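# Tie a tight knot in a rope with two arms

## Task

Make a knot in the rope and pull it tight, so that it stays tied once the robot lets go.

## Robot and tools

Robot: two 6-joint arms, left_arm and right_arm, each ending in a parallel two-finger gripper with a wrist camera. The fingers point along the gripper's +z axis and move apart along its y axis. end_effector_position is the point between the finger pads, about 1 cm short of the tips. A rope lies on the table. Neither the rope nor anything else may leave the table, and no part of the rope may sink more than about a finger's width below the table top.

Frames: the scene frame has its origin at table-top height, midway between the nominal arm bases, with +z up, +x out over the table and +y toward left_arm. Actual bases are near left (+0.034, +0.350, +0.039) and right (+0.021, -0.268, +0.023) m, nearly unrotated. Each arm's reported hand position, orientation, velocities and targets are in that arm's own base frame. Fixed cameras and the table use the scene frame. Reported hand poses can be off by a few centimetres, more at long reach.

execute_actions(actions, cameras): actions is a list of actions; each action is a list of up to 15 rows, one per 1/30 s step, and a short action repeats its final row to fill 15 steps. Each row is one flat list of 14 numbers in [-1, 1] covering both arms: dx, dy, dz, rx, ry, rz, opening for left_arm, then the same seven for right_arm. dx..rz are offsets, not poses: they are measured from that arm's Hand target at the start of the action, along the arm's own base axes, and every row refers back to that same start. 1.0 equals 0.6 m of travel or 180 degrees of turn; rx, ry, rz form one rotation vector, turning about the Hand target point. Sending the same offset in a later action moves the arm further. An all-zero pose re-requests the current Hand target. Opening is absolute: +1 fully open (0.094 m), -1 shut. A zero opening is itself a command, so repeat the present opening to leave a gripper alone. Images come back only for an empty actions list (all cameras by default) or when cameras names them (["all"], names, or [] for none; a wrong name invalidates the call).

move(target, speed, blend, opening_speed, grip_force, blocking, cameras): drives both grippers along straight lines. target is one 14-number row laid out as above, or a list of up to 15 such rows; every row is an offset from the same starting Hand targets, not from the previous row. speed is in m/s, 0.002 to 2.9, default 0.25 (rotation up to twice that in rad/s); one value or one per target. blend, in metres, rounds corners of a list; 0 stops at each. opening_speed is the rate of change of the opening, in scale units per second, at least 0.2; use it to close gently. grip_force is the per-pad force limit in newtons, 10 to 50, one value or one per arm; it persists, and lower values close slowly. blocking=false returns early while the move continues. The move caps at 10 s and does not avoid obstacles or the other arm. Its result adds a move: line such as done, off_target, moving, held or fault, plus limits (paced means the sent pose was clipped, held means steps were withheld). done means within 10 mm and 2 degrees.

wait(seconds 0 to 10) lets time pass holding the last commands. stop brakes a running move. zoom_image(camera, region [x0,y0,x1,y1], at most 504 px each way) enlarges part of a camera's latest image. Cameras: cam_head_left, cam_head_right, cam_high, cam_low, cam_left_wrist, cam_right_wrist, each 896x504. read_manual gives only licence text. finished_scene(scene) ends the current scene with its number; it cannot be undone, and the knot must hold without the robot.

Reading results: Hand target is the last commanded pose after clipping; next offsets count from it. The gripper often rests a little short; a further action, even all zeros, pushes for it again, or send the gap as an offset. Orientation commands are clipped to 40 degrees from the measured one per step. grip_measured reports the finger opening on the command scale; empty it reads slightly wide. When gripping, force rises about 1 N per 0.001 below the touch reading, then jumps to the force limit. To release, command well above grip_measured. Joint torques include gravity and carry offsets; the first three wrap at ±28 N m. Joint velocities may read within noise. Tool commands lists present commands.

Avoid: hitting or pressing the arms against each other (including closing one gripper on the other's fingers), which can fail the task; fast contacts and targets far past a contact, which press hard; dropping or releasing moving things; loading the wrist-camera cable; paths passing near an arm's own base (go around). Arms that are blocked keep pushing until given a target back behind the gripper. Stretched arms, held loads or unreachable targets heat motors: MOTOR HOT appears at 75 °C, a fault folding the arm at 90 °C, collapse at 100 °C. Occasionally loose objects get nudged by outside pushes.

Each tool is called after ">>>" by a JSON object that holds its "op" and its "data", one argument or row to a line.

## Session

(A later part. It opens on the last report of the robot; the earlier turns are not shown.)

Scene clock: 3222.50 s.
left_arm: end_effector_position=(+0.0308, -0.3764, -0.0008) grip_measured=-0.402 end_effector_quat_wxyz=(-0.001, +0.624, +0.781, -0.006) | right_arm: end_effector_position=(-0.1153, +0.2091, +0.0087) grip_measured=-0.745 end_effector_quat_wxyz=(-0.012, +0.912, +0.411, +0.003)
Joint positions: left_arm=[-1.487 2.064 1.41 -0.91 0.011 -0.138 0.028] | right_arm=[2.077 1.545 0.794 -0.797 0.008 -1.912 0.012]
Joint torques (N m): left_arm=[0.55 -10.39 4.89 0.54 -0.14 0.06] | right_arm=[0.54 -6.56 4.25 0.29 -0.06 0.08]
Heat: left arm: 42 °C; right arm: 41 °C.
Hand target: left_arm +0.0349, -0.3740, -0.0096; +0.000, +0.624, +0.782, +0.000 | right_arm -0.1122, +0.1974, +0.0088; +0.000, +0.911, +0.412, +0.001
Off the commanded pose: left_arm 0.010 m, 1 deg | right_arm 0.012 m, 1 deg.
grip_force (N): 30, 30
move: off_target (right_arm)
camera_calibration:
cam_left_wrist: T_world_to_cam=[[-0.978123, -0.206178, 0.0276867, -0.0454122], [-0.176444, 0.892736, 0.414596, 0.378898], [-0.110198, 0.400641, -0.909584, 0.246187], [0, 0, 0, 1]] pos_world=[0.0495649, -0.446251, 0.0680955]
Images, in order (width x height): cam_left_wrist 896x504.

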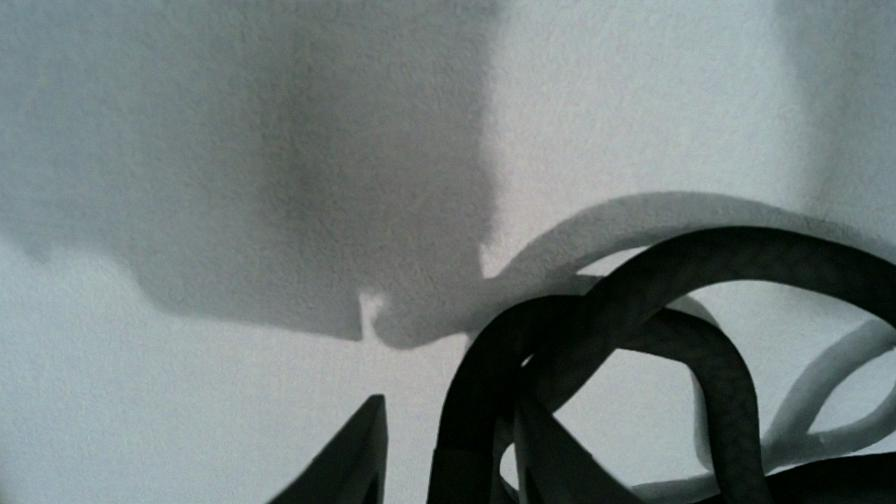

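>>> {"op": "move", "data": {
  "target": [
    [0.006,0,0,0,0,0,-0.52, 0,0,0,0,0,0,-1],
    [0.006,0,-0.015,0,0,0,-0.52, 0,0,0,0,0,0,-1]
  ],
  "speed": 0.1,
  "cameras": ["cam_left_wrist"]
}}

>>> {"op": "zoom_image", "data": {
  "camera": "cam_left_wrist",
  "region": [300, 200, 600, 500]
}}

Scene clock: 3236.27 s.
left_arm: end_effector_position=(+0.0346, -0.3780, -0.0072) grip_measured=-0.518 end_effector_quat_wxyz=(+0.001, +0.624, +0.781, -0.009) | right_arm: end_effector_position=(-0.1153, +0.2091, +0.0087) grip_measured=-0.745 end_effector_quat_wxyz=(-0.012, +0.912, +0.411, +0.003)
Joint positions: left_arm=[-1.477 2.075 1.399 -0.88 0.011 -0.129 0.023] | right_arm=[2.077 1.545 0.794 -0.797 0.008 -1.912 0.012]
Joint torques (N m): left_arm=[0.54 -10.02 4.67 0.57 -0.13 0.06] | right_arm=[0.53 -6.58 4.26 0.3 -0.06 0.07]
Heat: left arm: 42 °C; right arm: 41 °C.
Hand target: left_arm +0.0385, -0.3741, -0.0186; +0.000, +0.624, +0.782, +0.000 | right_arm -0.1122, +0.1974, +0.0088; +0.000, +0.911, +0.412, +0.001
Off the commanded pose: left_arm 0.013 m, 1 deg | right_arm 0.012 m, 1 deg.
grip_force (N): 30, 30
move: off_target (left_arm, right_arm)
camera_calibration:
cam_left_wrist: T_world_to_cam=[[-0.978144, -0.205973, 0.0284465, -0.0418299], [-0.176758, 0.895741, 0.407926, 0.384833], [-0.109503, 0.393983, -0.912572, 0.238871], [0, 0, 0, 1]] pos_world=[0.0532635, -0.447437, 0.0621933]
Images, in order (width x height): cam_left_wrist 896x504.

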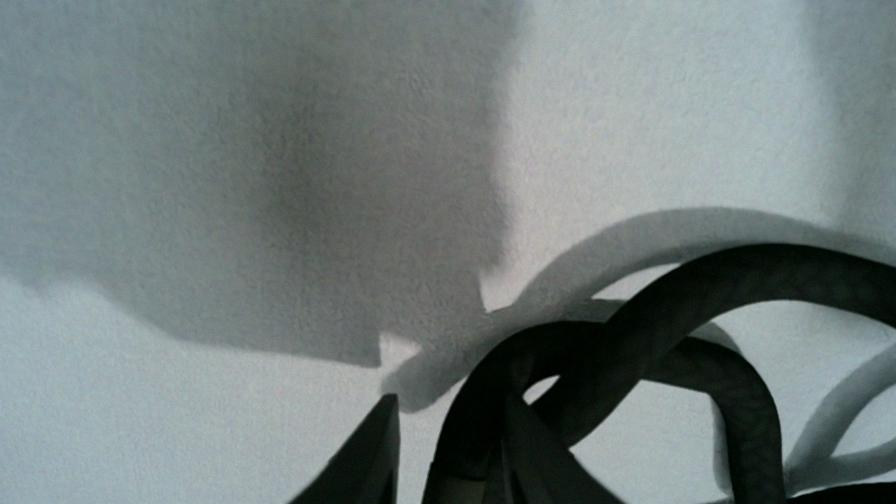

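Scaled by 1.680.

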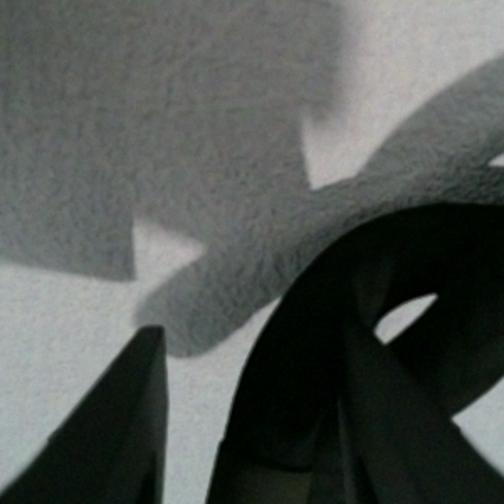

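>>> {"op": "move", "data": {
  "target": [
    [0,0,-0.008,0,0,0,-0.52, 0,0,0,0,0,0,-1],
    [0,0,-0.008,0,0,0,-1, 0,0,0,0,0,0,-1]
  ],
  "speed": 0.1,
  "opening_speed": 0.6,
  "cameras": ["cam_left_wrist"]
}}

>>> {"op": "zoom_image", "data": {
  "camera": "cam_left_wrist",
  "region": [300, 200, 600, 500]
}}

Scene clock: 3246.43 s.
left_arm: end_effector_position=(+0.0349, -0.3807, -0.0109) grip_measured=-0.997 end_effector_quat_wxyz=(+0.005, +0.624, +0.781, -0.013) | right_arm: end_effector_position=(-0.1153, +0.2091, +0.0087) grip_measured=-0.745 end_effector_quat_wxyz=(-0.012, +0.912, +0.411, +0.003)
Joint positions: left_arm=[-1.477 2.08 1.392 -0.856 0.01 -0.129 0] | right_arm=[2.077 1.545 0.794 -0.797 0.008 -1.912 0.012]
Joint torques (N m): left_arm=[0.55 -9.87 4.55 0.53 -0.13 0.06] | right_arm=[0.54 -6.57 4.25 0.29 -0.06 0.08]
Motor temperatures (°C): left_arm=[29 37 41 31 31 31 29] | right_arm=[30 37 41 31 30 31 31]
Heat: left arm: 41 °C; right arm: 41 °C.
Hand target: left_arm +0.0384, -0.3739, -0.0234; +0.000, +0.624, +0.782, +0.000 | right_arm -0.1122, +0.1974, +0.0088; +0.000, +0.911, +0.412, +0.001
Off the commanded pose: left_arm 0.015 m, 2 deg | right_arm 0.012 m, 1 deg.
grip_force (N): 30, 30
move: off_target (left_arm, right_arm); target 2's new opening was sent with left_arm's hand 0.014 m and 1 deg from that target
camera_calibration:
cam_left_wrist: T_world_to_cam=[[-0.978177, -0.205696, 0.0293067, -0.0417684], [-0.177371, 0.900155, 0.397819, 0.390368], [-0.10821, 0.383939, -0.916996, 0.232675], [0, 0, 0, 1]] pos_world=[0.0535607, -0.449317, 0.0592902]
Images, in order (width x height): cam_left_wrist 896x504.

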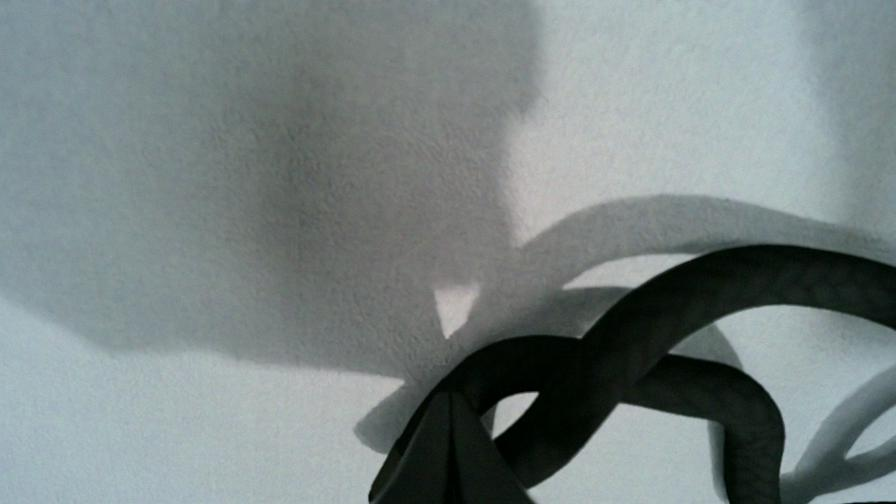

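Scaled by 1.680.

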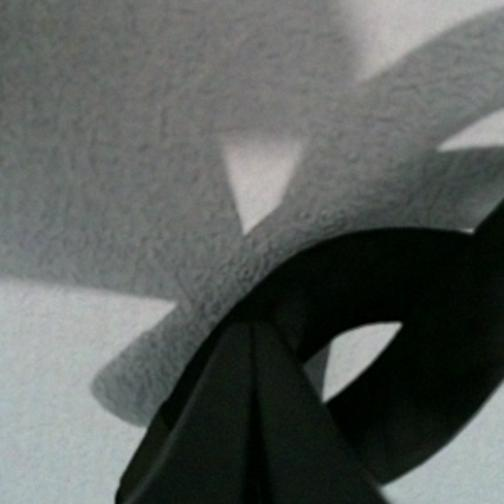

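>>> {"op": "move", "data": {
  "target": [
    [0,0,0.055,0,0,0,-1, 0,0,0,0,0,0,-1],
    [0,0,0.055,0,0,0,-0.4, 0,0,0,0,0,0,-1]
  ],
  "speed": 0.1,
  "cameras": ["cam_left_wrist"]
}}

>>> {"op": "zoom_image", "data": {
  "camera": "cam_left_wrist",
  "region": [300, 200, 600, 500]
}}

Scene clock: 3253.80 s.
left_arm: end_effector_position=(+0.0333, -0.3628, -0.0087) grip_measured=-0.402 end_effector_quat_wxyz=(-0.021, +0.624, +0.781, +0.014) | right_arm: end_effector_position=(-0.1153, +0.2091, +0.0087) grip_measured=-0.745 end_effector_quat_wxyz=(-0.012, +0.912, +0.411, +0.003)
Joint positions: left_arm=[-1.477 2.08 1.399 -0.939 0.01 -0.129 0.028] | right_arm=[2.077 1.545 0.794 -0.797 0.008 -1.912 0.012]
Joint torques (N m): left_arm=[0.54 -14.35 8.51 0.09 -0.13 0.06] | right_arm=[0.54 -6.57 4.25 0.29 -0.06 0.08]
Heat: left arm: 41 °C; right arm: 41 °C.
Hand target: left_arm +0.0385, -0.3740, +0.0095; +0.000, +0.624, +0.782, +0.001 | right_arm -0.1122, +0.1974, +0.0088; +0.000, +0.911, +0.412, +0.001
Off the commanded pose: left_arm 0.022 m, 3 deg | right_arm 0.012 m, 1 deg.
grip_force (N): 30, 30
move: off_target (left_arm, right_arm); target 2's new opening was sent with left_arm's hand 0.022 m and 3 deg from that target
camera_calibration:
cam_left_wrist: T_world_to_cam=[[-0.978017, -0.207527, 0.0203845, -0.0404967], [-0.17449, 0.867988, 0.464919, 0.361939], [-0.114177, 0.451142, -0.885119, 0.252461], [0, 0, 0, 1]] pos_world=[0.0523733, -0.436458, 0.0560112]
Images, in order (width x height): cam_left_wrist 896x504.

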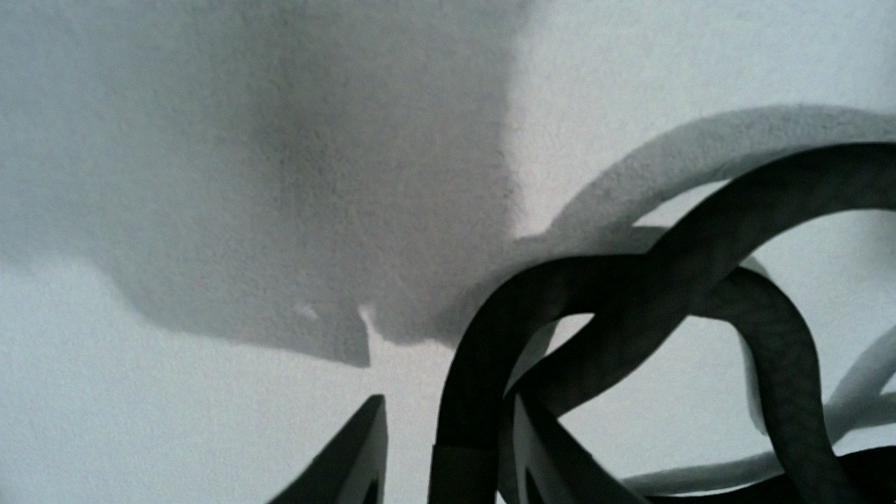

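Scaled by 1.680.

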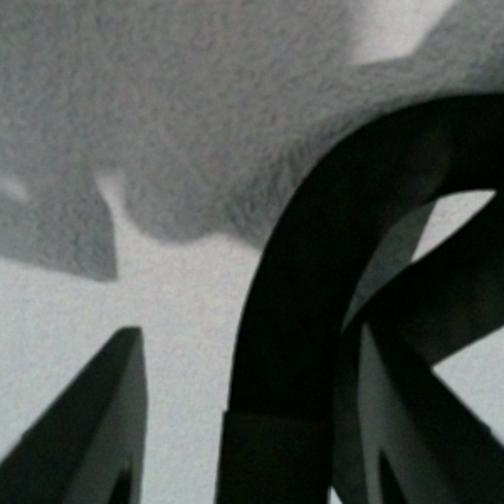

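>>> {"op": "move", "data": {
  "target": [
    [0,0,0.04,0,0,0,-0.4, 0,0,0,0,0,0,-1],
    [-0.002,0.004,0.04,0,0,0,-0.52, 0,0,0,0,0,0,-1]
  ],
  "speed": 0.1,
  "cameras": ["cam_left_wrist"]
}}

>>> {"op": "zoom_image", "data": {
  "camera": "cam_left_wrist",
  "region": [300, 200, 600, 500]
}}

Scene clock: 3268.60 s.
left_arm: end_effector_position=(+0.0336, -0.3664, +0.0184) grip_measured=-0.518 end_effector_quat_wxyz=(-0.016, +0.624, +0.781, +0.010) | right_arm: end_effector_position=(-0.1153, +0.2091, +0.0087) grip_measured=-0.745 end_effector_quat_wxyz=(-0.012, +0.912, +0.411, +0.003)
Joint positions: left_arm=[-1.477 2.042 1.458 -1.023 0.01 -0.129 0.023] | right_arm=[2.077 1.545 0.794 -0.797 0.008 -1.912 0.012]
Joint torques (N m): left_arm=[0.34 -14.28 7.51 0.13 -0.14 0.03] | right_arm=[0.53 -6.57 4.25 0.29 -0.06 0.08]
Heat: left arm: 42 °C; right arm: 41 °C.
Hand target: left_arm +0.0373, -0.3716, +0.0336; +0.000, +0.624, +0.782, +0.000 | right_arm -0.1122, +0.1974, +0.0088; +0.000, +0.911, +0.412, +0.001
Off the commanded pose: left_arm 0.016 m, 2 deg | right_arm 0.012 m, 1 deg.
grip_force (N): 30, 30
move: off_target (left_arm, right_arm); target 2's new opening was sent with left_arm's hand 0.016 m and 2 deg from that target
camera_calibration:
cam_left_wrist: T_world_to_cam=[[-0.97804, -0.207264, 0.021888, -0.0414615], [-0.175007, 0.873749, 0.453802, 0.354812], [-0.113181, 0.440006, -0.890834, 0.274142], [0, 0, 0, 1]] pos_world=[0.0525712, -0.439234, 0.0841084]
Images, in order (width x height): cam_left_wrist 896x504.

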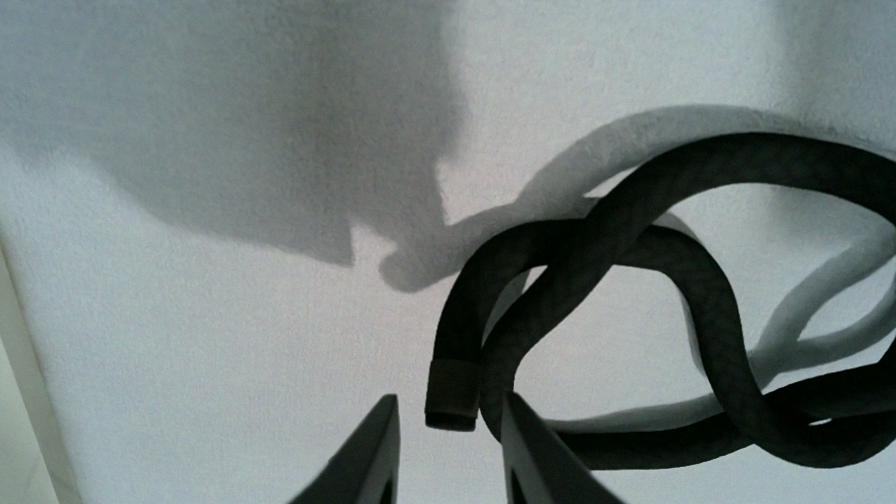

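Scaled by 1.680.

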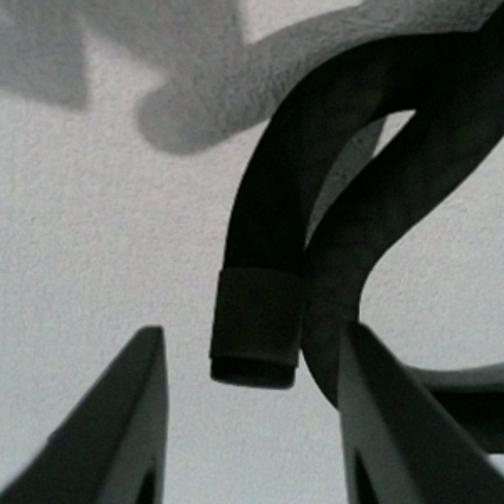

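>>> {"op": "move", "data": {
  "target": [-0.002,0,-0.04,0,0,0,-0.5, 0,0,0,0,0,0,-1],
  "speed": 0.1,
  "cameras": ["cam_left_wrist"]
}}

>>> {"op": "zoom_image", "data": {
  "camera": "cam_left_wrist",
  "region": [300, 200, 600, 500]
}}

Scene clock: 3279.37 s.
left_arm: end_effector_position=(+0.0343, -0.3734, +0.0142) grip_measured=-0.502 end_effector_quat_wxyz=(-0.005, +0.624, +0.781, -0.003) | right_arm: end_effector_position=(-0.1153, +0.2091, +0.0087) grip_measured=-0.745 end_effector_quat_wxyz=(-0.012, +0.912, +0.411, +0.003)
Joint positions: left_arm=[-1.477 2.042 1.441 -0.972 0.01 -0.129 0.023] | right_arm=[2.077 1.545 0.794 -0.797 0.008 -1.912 0.012]
Joint torques (N m): left_arm=[0.09 -11.49 4.72 0.53 -0.13 0] | right_arm=[0.53 -6.57 4.25 0.29 -0.06 0.08]
Heat: left arm: 42 °C; right arm: 41 °C.
Hand target: left_arm +0.0361, -0.3716, +0.0096; +0.000, +0.624, +0.782, +0.000 | right_arm -0.1122, +0.1974, +0.0088; +0.000, +0.911, +0.412, +0.001
Off the commanded pose: left_arm 0.005 m, 1 deg | right_arm 0.012 m, 1 deg.
grip_force (N): 30, 30
move: off_target (right_arm)
camera_calibration:
cam_left_wrist: T_world_to_cam=[[-0.978113, -0.206477, 0.0257438, -0.0418871], [-0.176437, 0.888598, 0.423395, 0.368986], [-0.110297, 0.409586, -0.905579, 0.262316], [0, 0, 0, 1]] pos_world=[0.0530651, -0.44397, 0.0823997]
Images, in order (width x height): cam_left_wrist 896x504.

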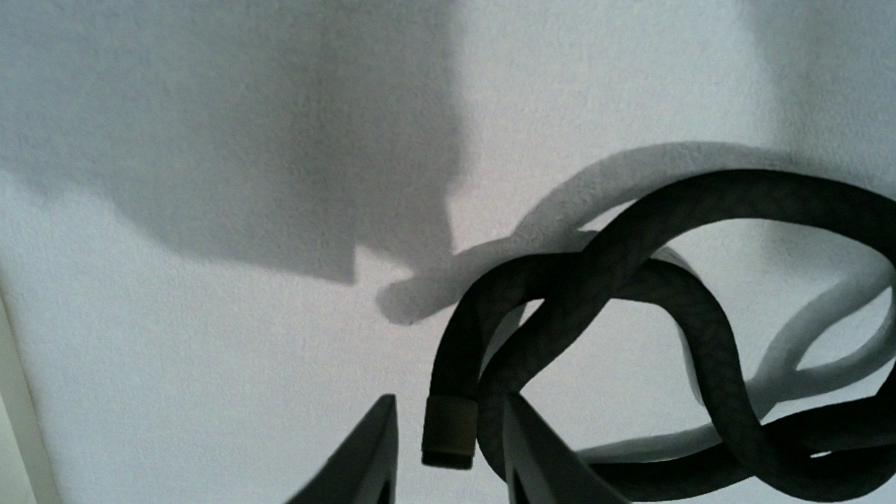

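Scaled by 1.680.

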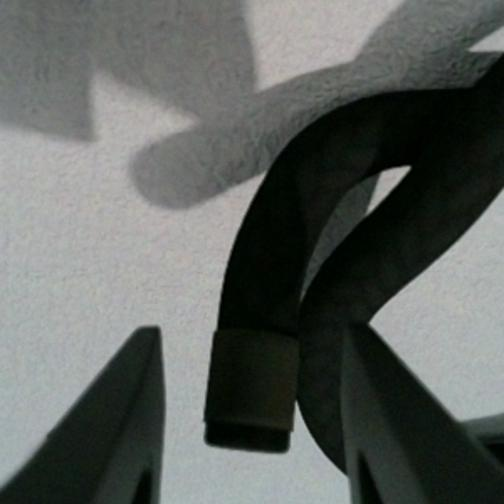

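>>> {"op": "move", "data": {
  "target": [-0.0,0,-0.02,0,0,0,-0.5, 0,0,0,0,0,0,-1],
  "speed": 0.1,
  "cameras": ["cam_left_wrist"]
}}

>>> {"op": "zoom_image", "data": {
  "camera": "cam_left_wrist",
  "region": [300, 200, 600, 500]
}}

Scene clock: 3287.27 s.
left_arm: end_effector_position=(+0.0345, -0.3753, +0.0083) grip_measured=-0.502 end_effector_quat_wxyz=(+0.001, +0.624, +0.781, -0.009) | right_arm: end_effector_position=(-0.1153, +0.2091, +0.0087) grip_measured=-0.745 end_effector_quat_wxyz=(-0.012, +0.912, +0.411, +0.003)
Joint positions: left_arm=[-1.477 2.042 1.416 -0.93 0.01 -0.129 0.023] | right_arm=[2.077 1.545 0.794 -0.797 0.008 -1.912 0.012]
Joint torques (N m): left_arm=[0.06 -10.06 4.66 0.58 -0.13 0] | right_arm=[0.55 -6.57 4.25 0.29 -0.06 0.08]
Heat: left arm: 41 °C; right arm: 41 °C.
Hand target: left_arm +0.0361, -0.3715, -0.0024; +0.000, +0.624, +0.782, +0.001 | right_arm -0.1122, +0.1974, +0.0088; +0.000, +0.911, +0.412, +0.001
Off the commanded pose: left_arm 0.011 m, 1 deg | right_arm 0.012 m, 1 deg.
grip_force (N): 30, 30
move: off_target (left_arm, right_arm)
camera_calibration:
cam_left_wrist: T_world_to_cam=[[-0.978154, -0.206027, 0.0276989, -0.0417793], [-0.17707, 0.895554, 0.408202, 0.375986], [-0.108906, 0.39438, -0.912471, 0.252079], [0, 0, 0, 1]] pos_world=[0.0531622, -0.444738, 0.0776945]
Images, in order (width x height): cam_left_wrist 896x504.

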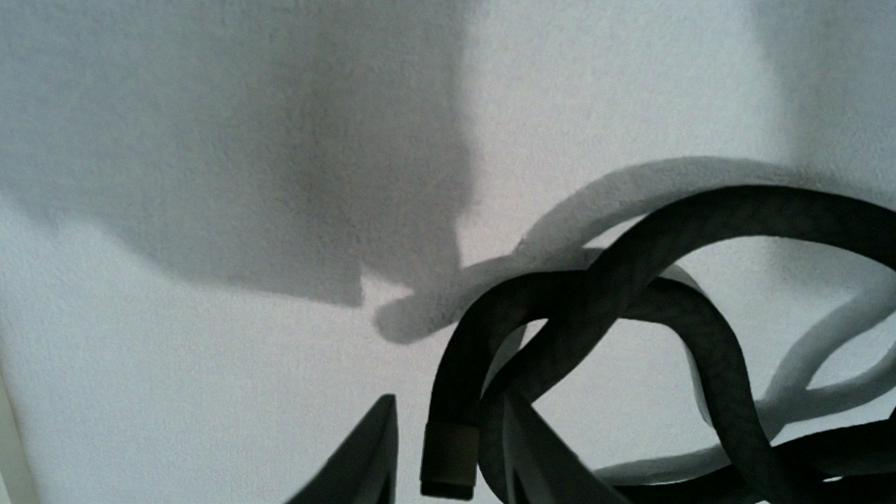

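Scaled by 1.680.

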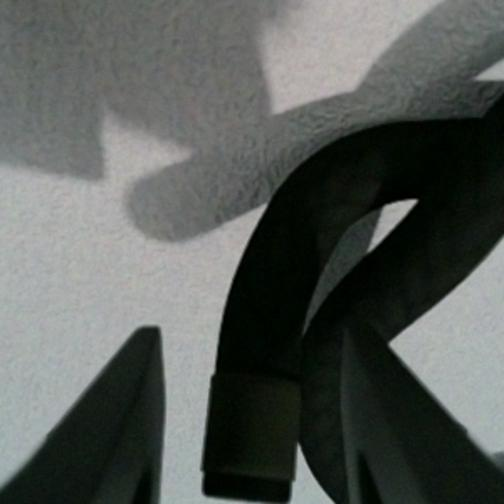

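>>> {"op": "move", "data": {
  "target": [-0.002,0.006,-0.02,0,0,0,-0.5, 0,0,0,0,0,0,-1],
  "speed": 0.1,
  "cameras": ["cam_left_wrist"]
}}

>>> {"op": "zoom_image", "data": {
  "camera": "cam_left_wrist",
  "region": [300, 200, 600, 500]
}}

Scene clock: 3294.07 s.
left_arm: end_effector_position=(+0.0342, -0.3720, -0.0030) grip_measured=-0.502 end_effector_quat_wxyz=(+0.002, +0.624, +0.781, -0.009) | right_arm: end_effector_position=(-0.1153, +0.2091, +0.0087) grip_measured=-0.745 end_effector_quat_wxyz=(-0.012, +0.912, +0.411, +0.003)
Joint positions: left_arm=[-1.477 2.046 1.373 -0.882 0.01 -0.129 0.023] | right_arm=[2.077 1.545 0.794 -0.797 0.008 -1.912 0.012]
Joint torques (N m): left_arm=[-0.13 -9.76 4.62 0.59 -0.13 -0.03] | right_arm=[0.54 -6.57 4.25 0.28 -0.06 0.08]
Heat: left arm: 41 °C; right arm: 41 °C.
Hand target: left_arm +0.0349, -0.3679, -0.0144; +0.000, +0.624, +0.782, +0.001 | right_arm -0.1122, +0.1974, +0.0088; +0.000, +0.911, +0.412, +0.001
Off the commanded pose: left_arm 0.012 m, 1 deg | right_arm 0.012 m, 1 deg.
grip_force (N): 30, 30
move: off_target (left_arm, right_arm)
camera_calibration:
cam_left_wrist: T_world_to_cam=[[-0.978161, -0.205979, 0.0278028, -0.041142], [-0.177152, 0.896176, 0.406799, 0.377852], [-0.108708, 0.39299, -0.913094, 0.2398], [0, 0, 0, 1]] pos_world=[0.0527618, -0.441335, 0.0663941]
Images, in order (width x height): cam_left_wrist 896x504.

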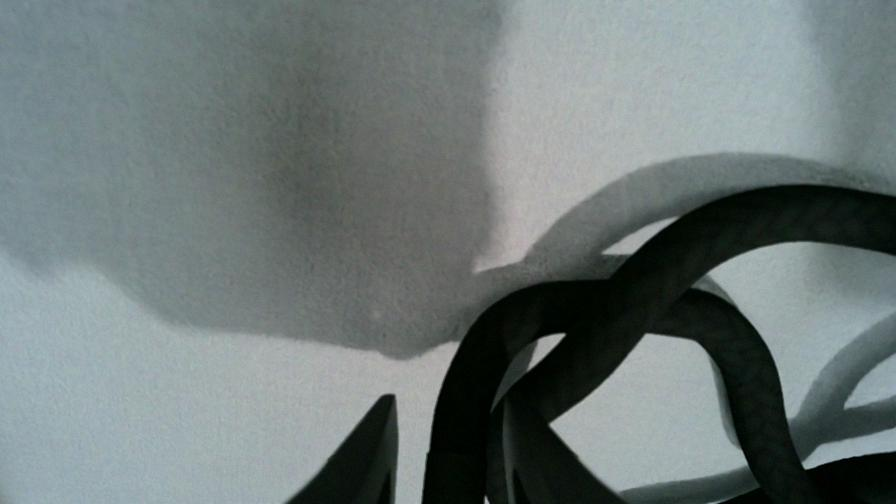

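Scaled by 1.680.

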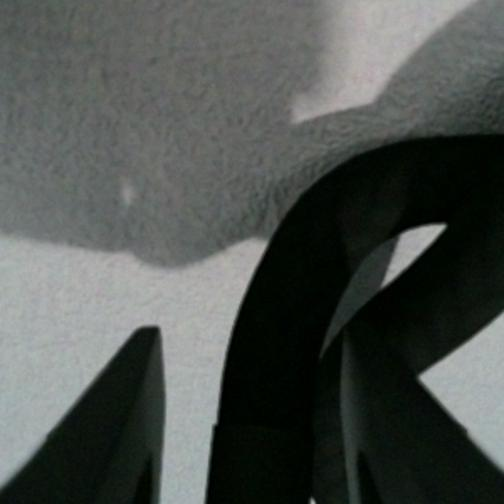

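>>> {"op": "move", "data": {
  "target": [
    [0,0,-0.01,0,0,0,-0.5, 0,0,0,0,0,0,-1],
    [0,0,-0.01,0,0,0,-1, 0,0,0,0,0,0,-1]
  ],
  "speed": 0.1,
  "opening_speed": 0.6,
  "cameras": ["cam_left_wrist"]
}}

>>> {"op": "zoom_image", "data": {
  "camera": "cam_left_wrist",
  "region": [300, 200, 600, 500]
}}

Scene clock: 3303.13 s.
left_arm: end_effector_position=(+0.0342, -0.3721, -0.0094) grip_measured=-0.774 end_effector_quat_wxyz=(+0.002, +0.624, +0.781, -0.009) | right_arm: end_effector_position=(-0.1153, +0.2091, +0.0087) grip_measured=-0.745 end_effector_quat_wxyz=(-0.012, +0.912, +0.411, +0.003)
Joint positions: left_arm=[-1.477 2.057 1.362 -0.86 0.01 -0.129 0.011] | right_arm=[2.077 1.545 0.794 -0.797 0.008 -1.912 0.012]
Joint torques (N m): left_arm=[-0.13 -9.83 4.6 0.57 -0.13 -0.03] | right_arm=[0.53 -6.56 4.23 0.29 -0.06 0.08]
Heat: left arm: 41 °C; right arm: 41 °C.
Hand target: left_arm +0.0349, -0.3680, -0.0205; +0.000, +0.624, +0.782, +0.000 | right_arm -0.1122, +0.1974, +0.0088; +0.000, +0.911, +0.412, +0.001
Off the commanded pose: left_arm 0.012 m, 1 deg | right_arm 0.012 m, 1 deg.
grip_force (N): 30, 30
move: off_target (left_arm, right_arm); target 2's new opening was sent with left_arm's hand 0.012 m and 1 deg from that target
camera_calibration:
cam_left_wrist: T_world_to_cam=[[-0.978168, -0.205944, 0.0278406, -0.0408763], [-0.177056, 0.896006, 0.407216, 0.380418], [-0.108809, 0.393396, -0.912908, 0.234271], [0, 0, 0, 1]] pos_world=[0.052862, -0.441436, 0.0600941]
Images, in order (width x height): cam_left_wrist 896x504.

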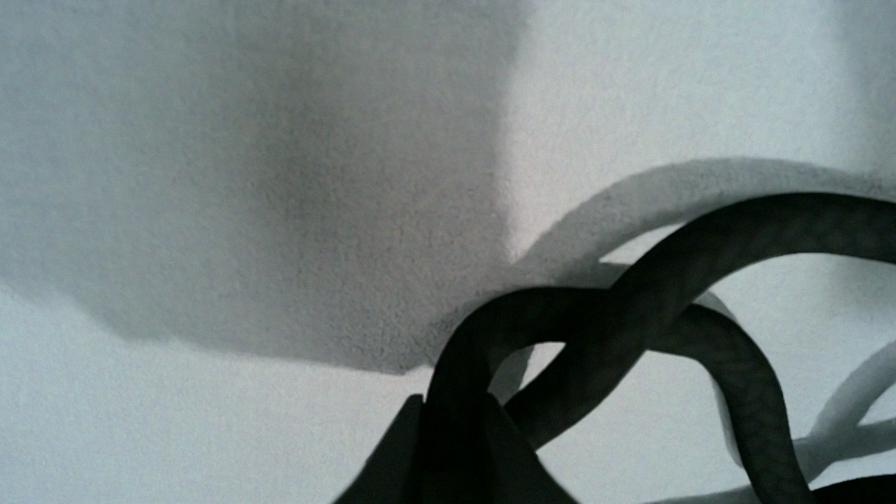

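Scaled by 1.680.

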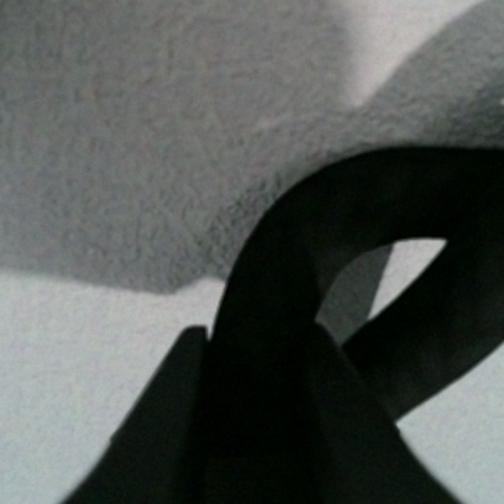

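>>> {"op": "move", "data": {
  "target": [
    [0,0,0.06,0,0,0,-1, 0,0,0.03,0,0,0,-1],
    [0.1667,0.06,0.08,0,0,0,-1, 0,0,0.05,0,0,0,-1]
  ],
  "speed": 0.08,
  "cameras": ["cam_left_wrist","cam_right_wrist","cam_high","cam_low"]
}}

>>> {"op": "zoom_image", "data": {
  "camera": "cam_high",
  "region": [250, 150, 370, 240]
}}

Scene clock: 3317.43 s.
left_arm: end_effector_position=(+0.1336, -0.3334, +0.0177) grip_measured=-0.775 end_effector_quat_wxyz=(-0.008, +0.622, +0.783, +0.000) | right_arm: end_effector_position=(-0.1065, +0.1932, +0.0272) grip_measured=-0.745 end_effector_quat_wxyz=(+0.013, +0.912, +0.411, +0.005)
Joint positions: left_arm=[-1.189 1.992 1.381 -0.975 0.007 0.153 0.011] | right_arm=[2.077 1.486 0.821 -0.932 0.008 -1.911 0.012]
Joint torques (N m): left_arm=[0.14 -13.48 6.22 0.16 -0.11 0.08] | right_arm=[0.55 -6.12 8.28 0.18 -0.06 0.07]
Heat: left arm: 41 °C; right arm: 41 °C.
Hand target: left_arm +0.1349, -0.3320, +0.0275; +0.000, +0.624, +0.782, +0.000 | right_arm -0.1121, +0.1973, +0.0388; +0.000, +0.911, +0.412, +0.001
Off the commanded pose: left_arm 0.010 m, 1 deg | right_arm 0.014 m, 2 deg.
grip_force (N): 30, 30
move: off_target (right_arm)
camera_calibration:
cam_left_wrist: T_world_to_cam=[[-0.976698, -0.213063, 0.0257862, 0.0610279], [-0.181303, 0.883402, 0.432122, 0.348276], [-0.114849, 0.417378, -0.901446, 0.263102], [0, 0, 0, 1]] pos_world=[0.152966, -0.404478, 0.0851007]
cam_right_wrist: T_world_to_cam=[[-0.750638, 0.660218, -0.0255964, -0.205725], [0.605039, 0.702435, 0.374849, -0.0402388], [0.265462, 0.265889, -0.926732, 0.0874537], [0, 0, 0, 1]] pos_world=[-0.153294, 0.140835, 0.0908638]
Images, in order (width x height): cam_high 896x504, cam_low 896x504, cam_left_wrist 896x504, cam_right_wrist 896x504.

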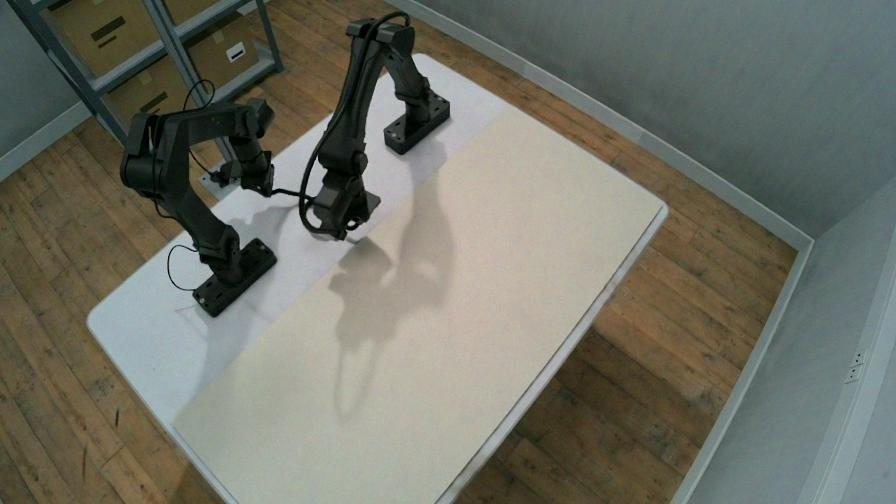

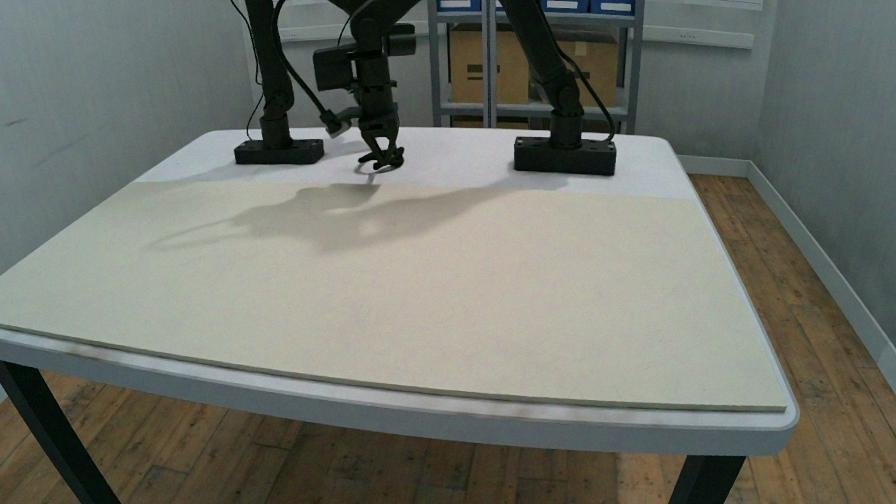

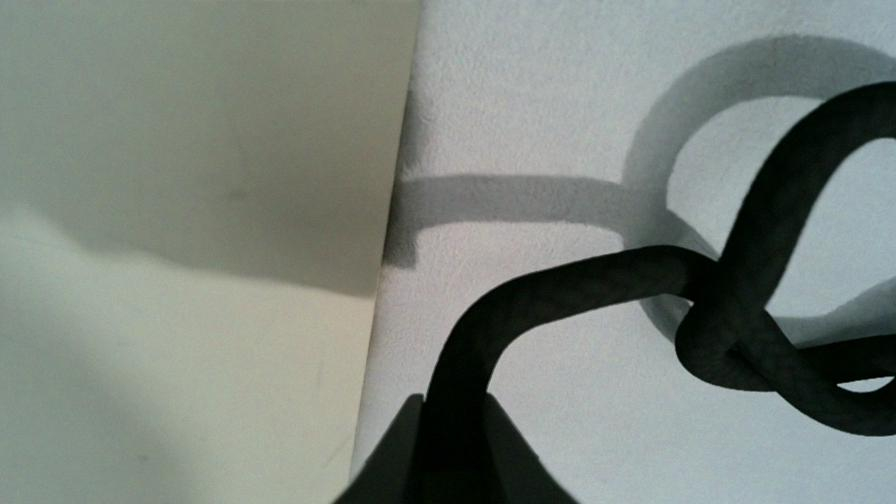

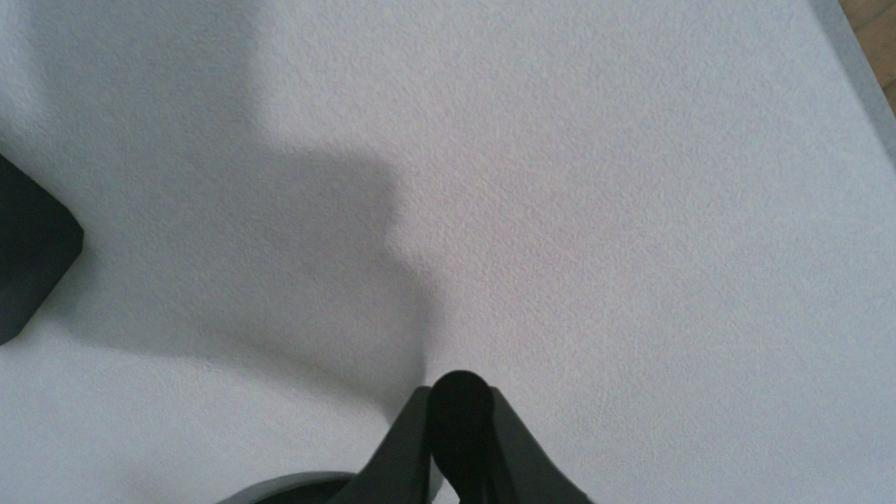

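Scaled by 4.200.

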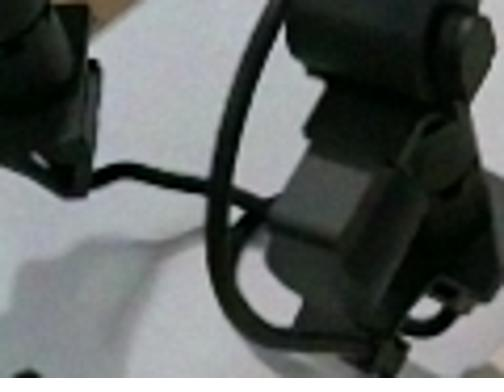

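>>> {"op": "move", "data": {
  "target": [0.15,0.08,0.01,0,0,0,-1, 0,0,0,0,0,0,-1],
  "speed": 0.08,
  "cameras": ["cam_left_wrist","cam_high","cam_low"]
}}

>>> {"op": "zoom_image", "data": {
  "camera": "cam_high",
  "region": [250, 150, 410, 270]
}}

Scene clock: 3324.27 s.
left_arm: end_effector_position=(+0.2180, -0.2778, +0.0212) grip_measured=-0.775 end_effector_quat_wxyz=(-0.017, +0.621, +0.783, +0.001) | right_arm: end_effector_position=(-0.1064, +0.1931, +0.0272) grip_measured=-0.745 end_effector_quat_wxyz=(+0.013, +0.912, +0.410, +0.005)
Joint positions: left_arm=[-0.905 1.982 1.381 -1.003 0.006 0.436 0.011] | right_arm=[2.077 1.486 0.821 -0.932 0.008 -1.911 0.012]
Joint torques (N m): left_arm=[0.1 -12.01 8.87 0.13 -0.1 0.08] | right_arm=[0.55 -6.11 8.29 0.16 -0.06 0.07]
Heat: left arm: 41 °C; right arm: 42 °C.
Hand target: left_arm +0.2249, -0.2840, +0.0335; +0.000, +0.624, +0.782, +0.000 | right_arm -0.1122, +0.1974, +0.0388; +0.000, +0.911, +0.412, +0.001
Off the commanded pose: left_arm 0.015 m, 2 deg | right_arm 0.014 m, 2 deg.
grip_force (N): 30, 30
move: off_target (left_arm, right_arm)
camera_calibration:
cam_left_wrist: T_world_to_cam=[[-0.97632, -0.213393, 0.0355349, 0.154814], [-0.175855, 0.878534, 0.444133, 0.310209], [-0.125993, 0.427366, -0.895256, 0.257873], [0, 0, 0, 1]] pos_world=[0.23819, -0.349699, 0.0875869]
Images, in order (width x height): cam_high 896x504, cam_low 896x504, cam_left_wrist 896x504.

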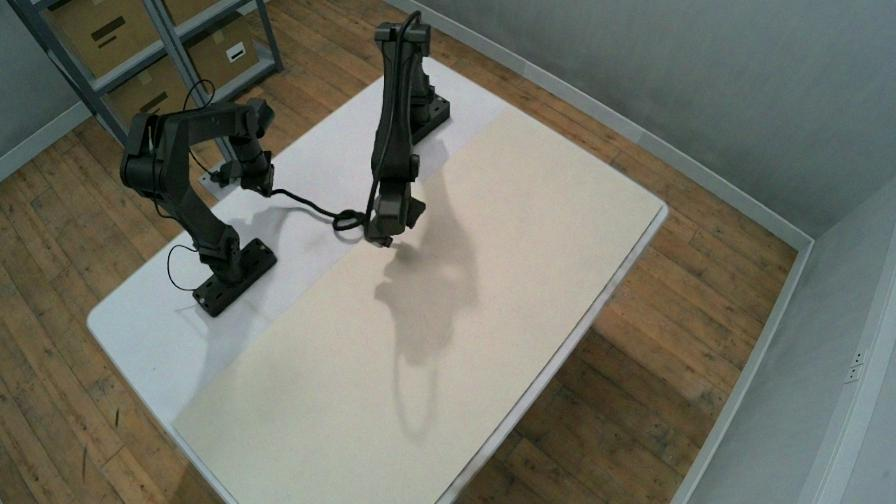

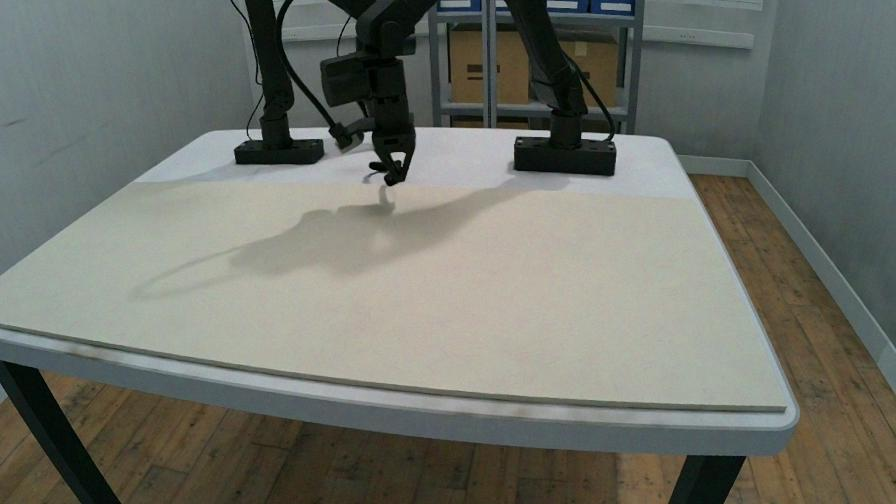

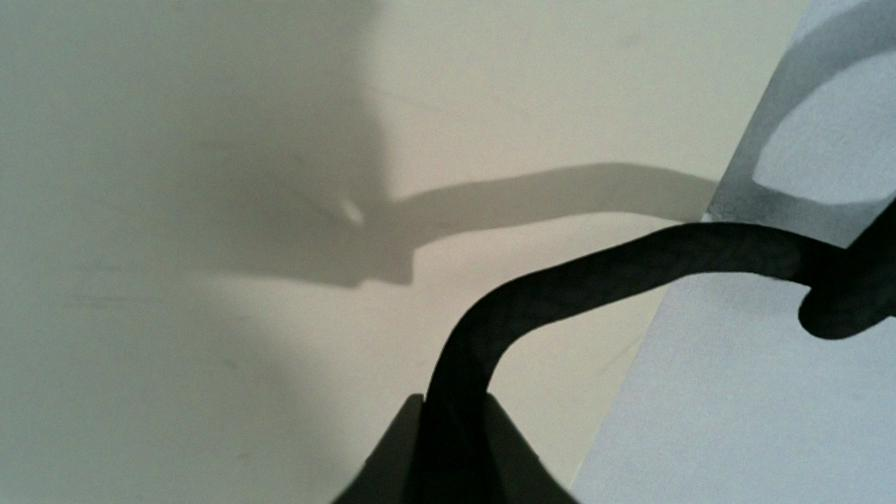

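Scaled by 3.150.

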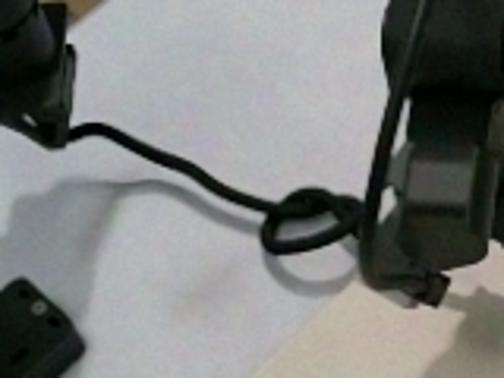

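>>> {"op": "move", "data": {
  "target": [0.12,0.06,0.01,0,0,0,-1, 0,0,0,0,0,0,-1],
  "speed": 0.06,
  "cameras": ["cam_high"]
}}

>>> {"op": "zoom_image", "data": {
  "camera": "cam_high",
  "region": [250, 150, 430, 280]
}}

Scene clock: 3331.10 s.
left_arm: end_effector_position=(+0.2904, -0.2460, +0.0383) grip_measured=-0.775 end_effector_quat_wxyz=(-0.001, +0.623, +0.782, -0.003) | right_arm: end_effector_position=(-0.1062, +0.1930, +0.0272) grip_measured=-0.747 end_effector_quat_wxyz=(+0.013, +0.912, +0.410, +0.006)
Joint positions: left_arm=[-0.703 2.033 1.528 -1.067 0.006 0.642 0.011] | right_arm=[2.077 1.486 0.821 -0.933 0.009 -1.911 0.012]
Joint torques (N m): left_arm=[0.44 -9.88 9.18 0.21 -0.08 0.08] | right_arm=[0.54 -6.12 8.28 0.17 -0.07 0.07]
Heat: left arm: 42 °C; right arm: 43 °C.
Hand target: left_arm +0.2970, -0.2480, +0.0396; +0.000, +0.624, +0.782, +0.000 | right_arm -0.1122, +0.1973, +0.0388; +0.000, +0.911, +0.412, +0.001
Off the commanded pose: left_arm 0.007 m, 0 deg | right_arm 0.014 m, 2 deg.
grip_force (N): 30, 30
move: off_target (right_arm)
Images, in order (width x height): cam_high 896x504.

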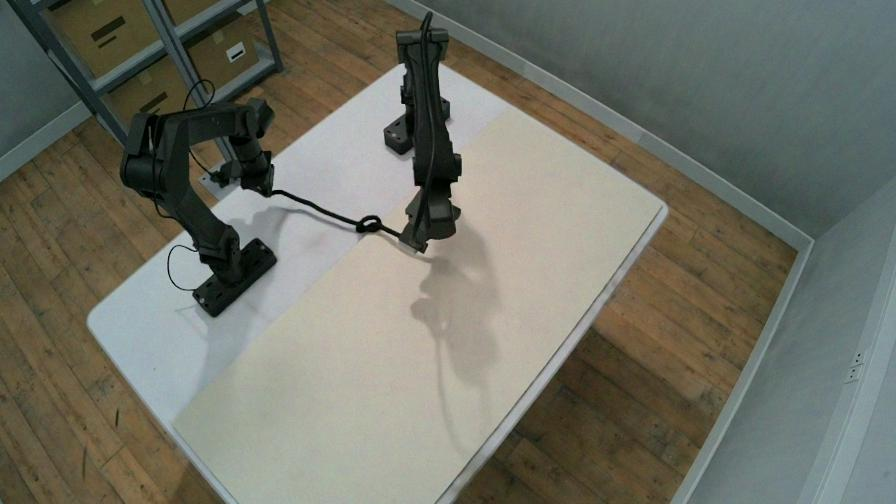

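Scaled by 2.800.

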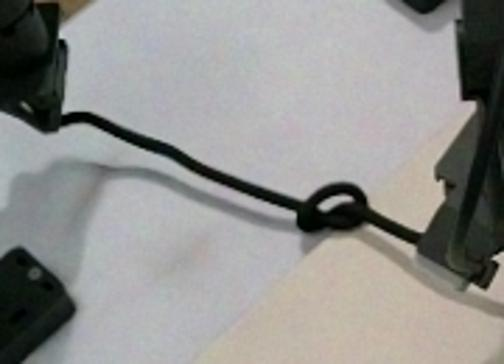

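>>> {"op": "move", "data": {
  "target": [0.085,0.035,0.0,0,0,0,-1, 0,0,0,0,0,0,-1],
  "speed": 0.05,
  "cameras": ["cam_high"]
}}

>>> {"op": "zoom_image", "data": {
  "camera": "cam_high",
  "region": [250, 150, 430, 280]
}}

Scene clock: 3337.03 s.
left_arm: end_effector_position=(+0.3312, -0.2271, +0.0377) grip_measured=-0.775 end_effector_quat_wxyz=(-0.015, +0.628, +0.778, -0.009) | right_arm: end_effector_position=(-0.1005, +0.1943, +0.0274) grip_measured=-0.747 end_effector_quat_wxyz=(+0.015, +0.912, +0.410, +0.021)
Joint positions: left_arm=[-0.597 2.143 1.693 -1.153 0.016 0.761 0.011] | right_arm=[2.077 1.486 0.821 -0.94 0.04 -1.909 0.012]
Joint torques (N m): left_arm=[1.4 -10.91 9.66 0.38 -0.19 0.07] | right_arm=[0.5 -6.13 8.31 0.21 -0.34 0.04]
Heat: left arm: 42 °C; right arm: 44 °C.
Hand target: left_arm +0.3479, -0.2270, +0.0395; +0.000, +0.624, +0.782, +0.000 | right_arm -0.1122, +0.1974, +0.0388; +0.000, +0.911, +0.412, +0.001
Off the commanded pose: left_arm 0.017 m, 2 deg | right_arm 0.017 m, 3 deg.
grip_force (N): 30, 30
move: off_target (left_arm, right_arm)
Images, in order (width x height): cam_high 896x504.

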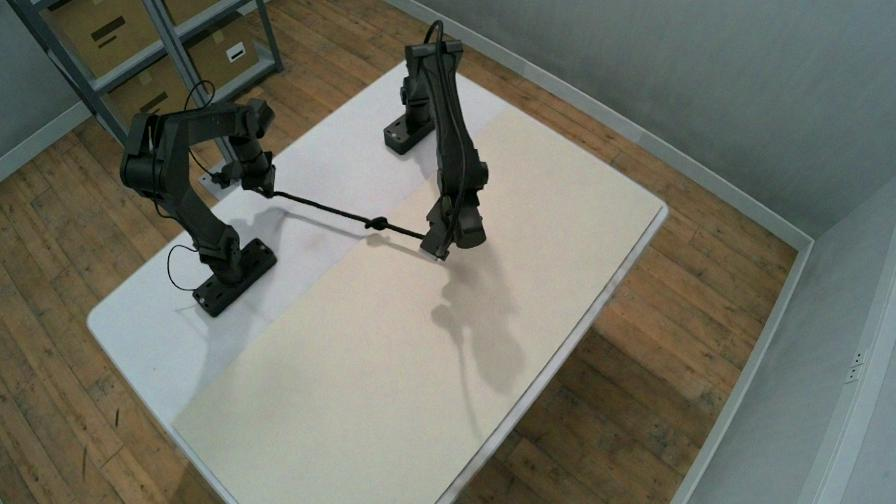

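Scaled by 2.800.

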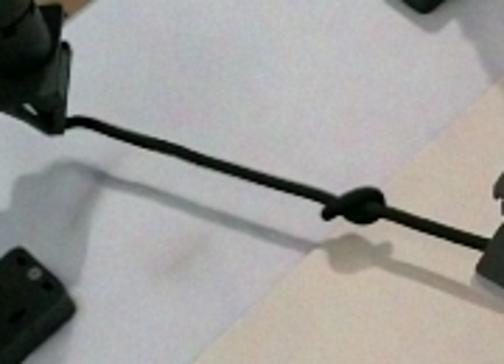

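>>> {"op": "move", "data": {
  "target": [0.05,0.02,0.0,0,0,0,-1, 0,0,0,0,0,0,-1],
  "speed": 0.04,
  "cameras": ["cam_high"]
}}

>>> {"op": "zoom_image", "data": {
  "camera": "cam_high",
  "region": [250, 150, 430, 280]
}}

Scene clock: 3342.37 s.
left_arm: end_effector_position=(+0.3472, -0.2195, +0.0379) grip_measured=-0.775 end_effector_quat_wxyz=(-0.032, +0.631, +0.775, -0.026) | right_arm: end_effector_position=(-0.0940, +0.1957, +0.0278) grip_measured=-0.748 end_effector_quat_wxyz=(+0.018, +0.911, +0.410, +0.040)
Joint positions: left_arm=[-0.547 2.22 1.815 -1.236 0.044 0.822 0.011] | right_arm=[2.077 1.486 0.821 -0.947 0.076 -1.909 0.012]
Joint torques (N m): left_arm=[2.32 -11.56 10.14 0.63 -0.49 0.04] | right_arm=[0.43 -6.2 8.35 0.26 -0.67 0.02]
Heat: left arm: 42 °C; right arm: 44 °C.
Hand target: left_arm +0.3780, -0.2150, +0.0396; +0.000, +0.624, +0.782, +0.000 | right_arm -0.1122, +0.1974, +0.0388; +0.000, +0.911, +0.412, +0.001
Off the commanded pose: left_arm 0.031 m, 5 deg | right_arm 0.021 m, 5 deg.
grip_force (N): 30, 30
move: off_target (left_arm, right_arm)
Images, in order (width x height): cam_high 896x504.

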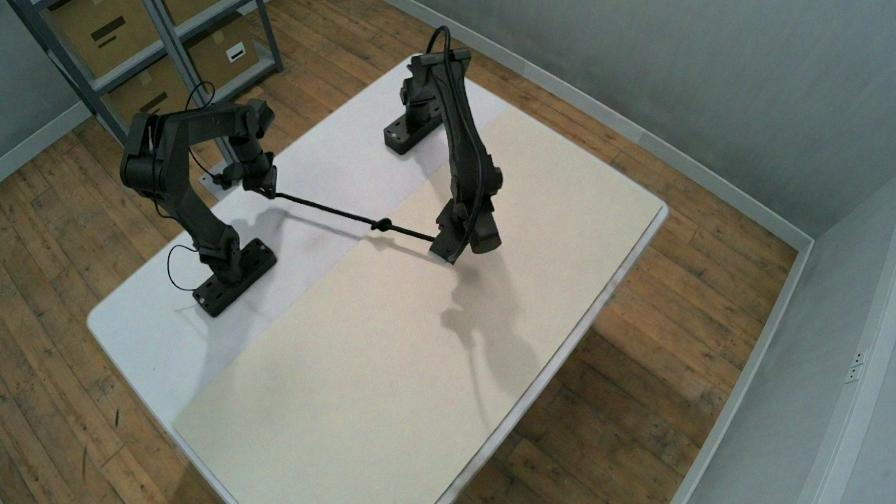

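Scaled by 2.800.

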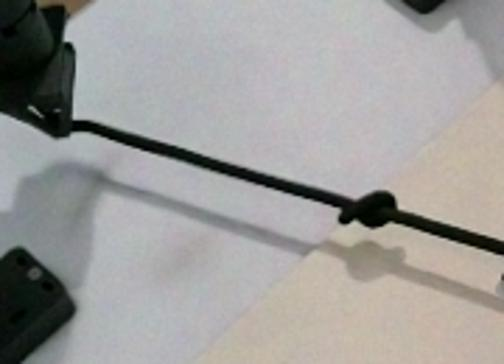

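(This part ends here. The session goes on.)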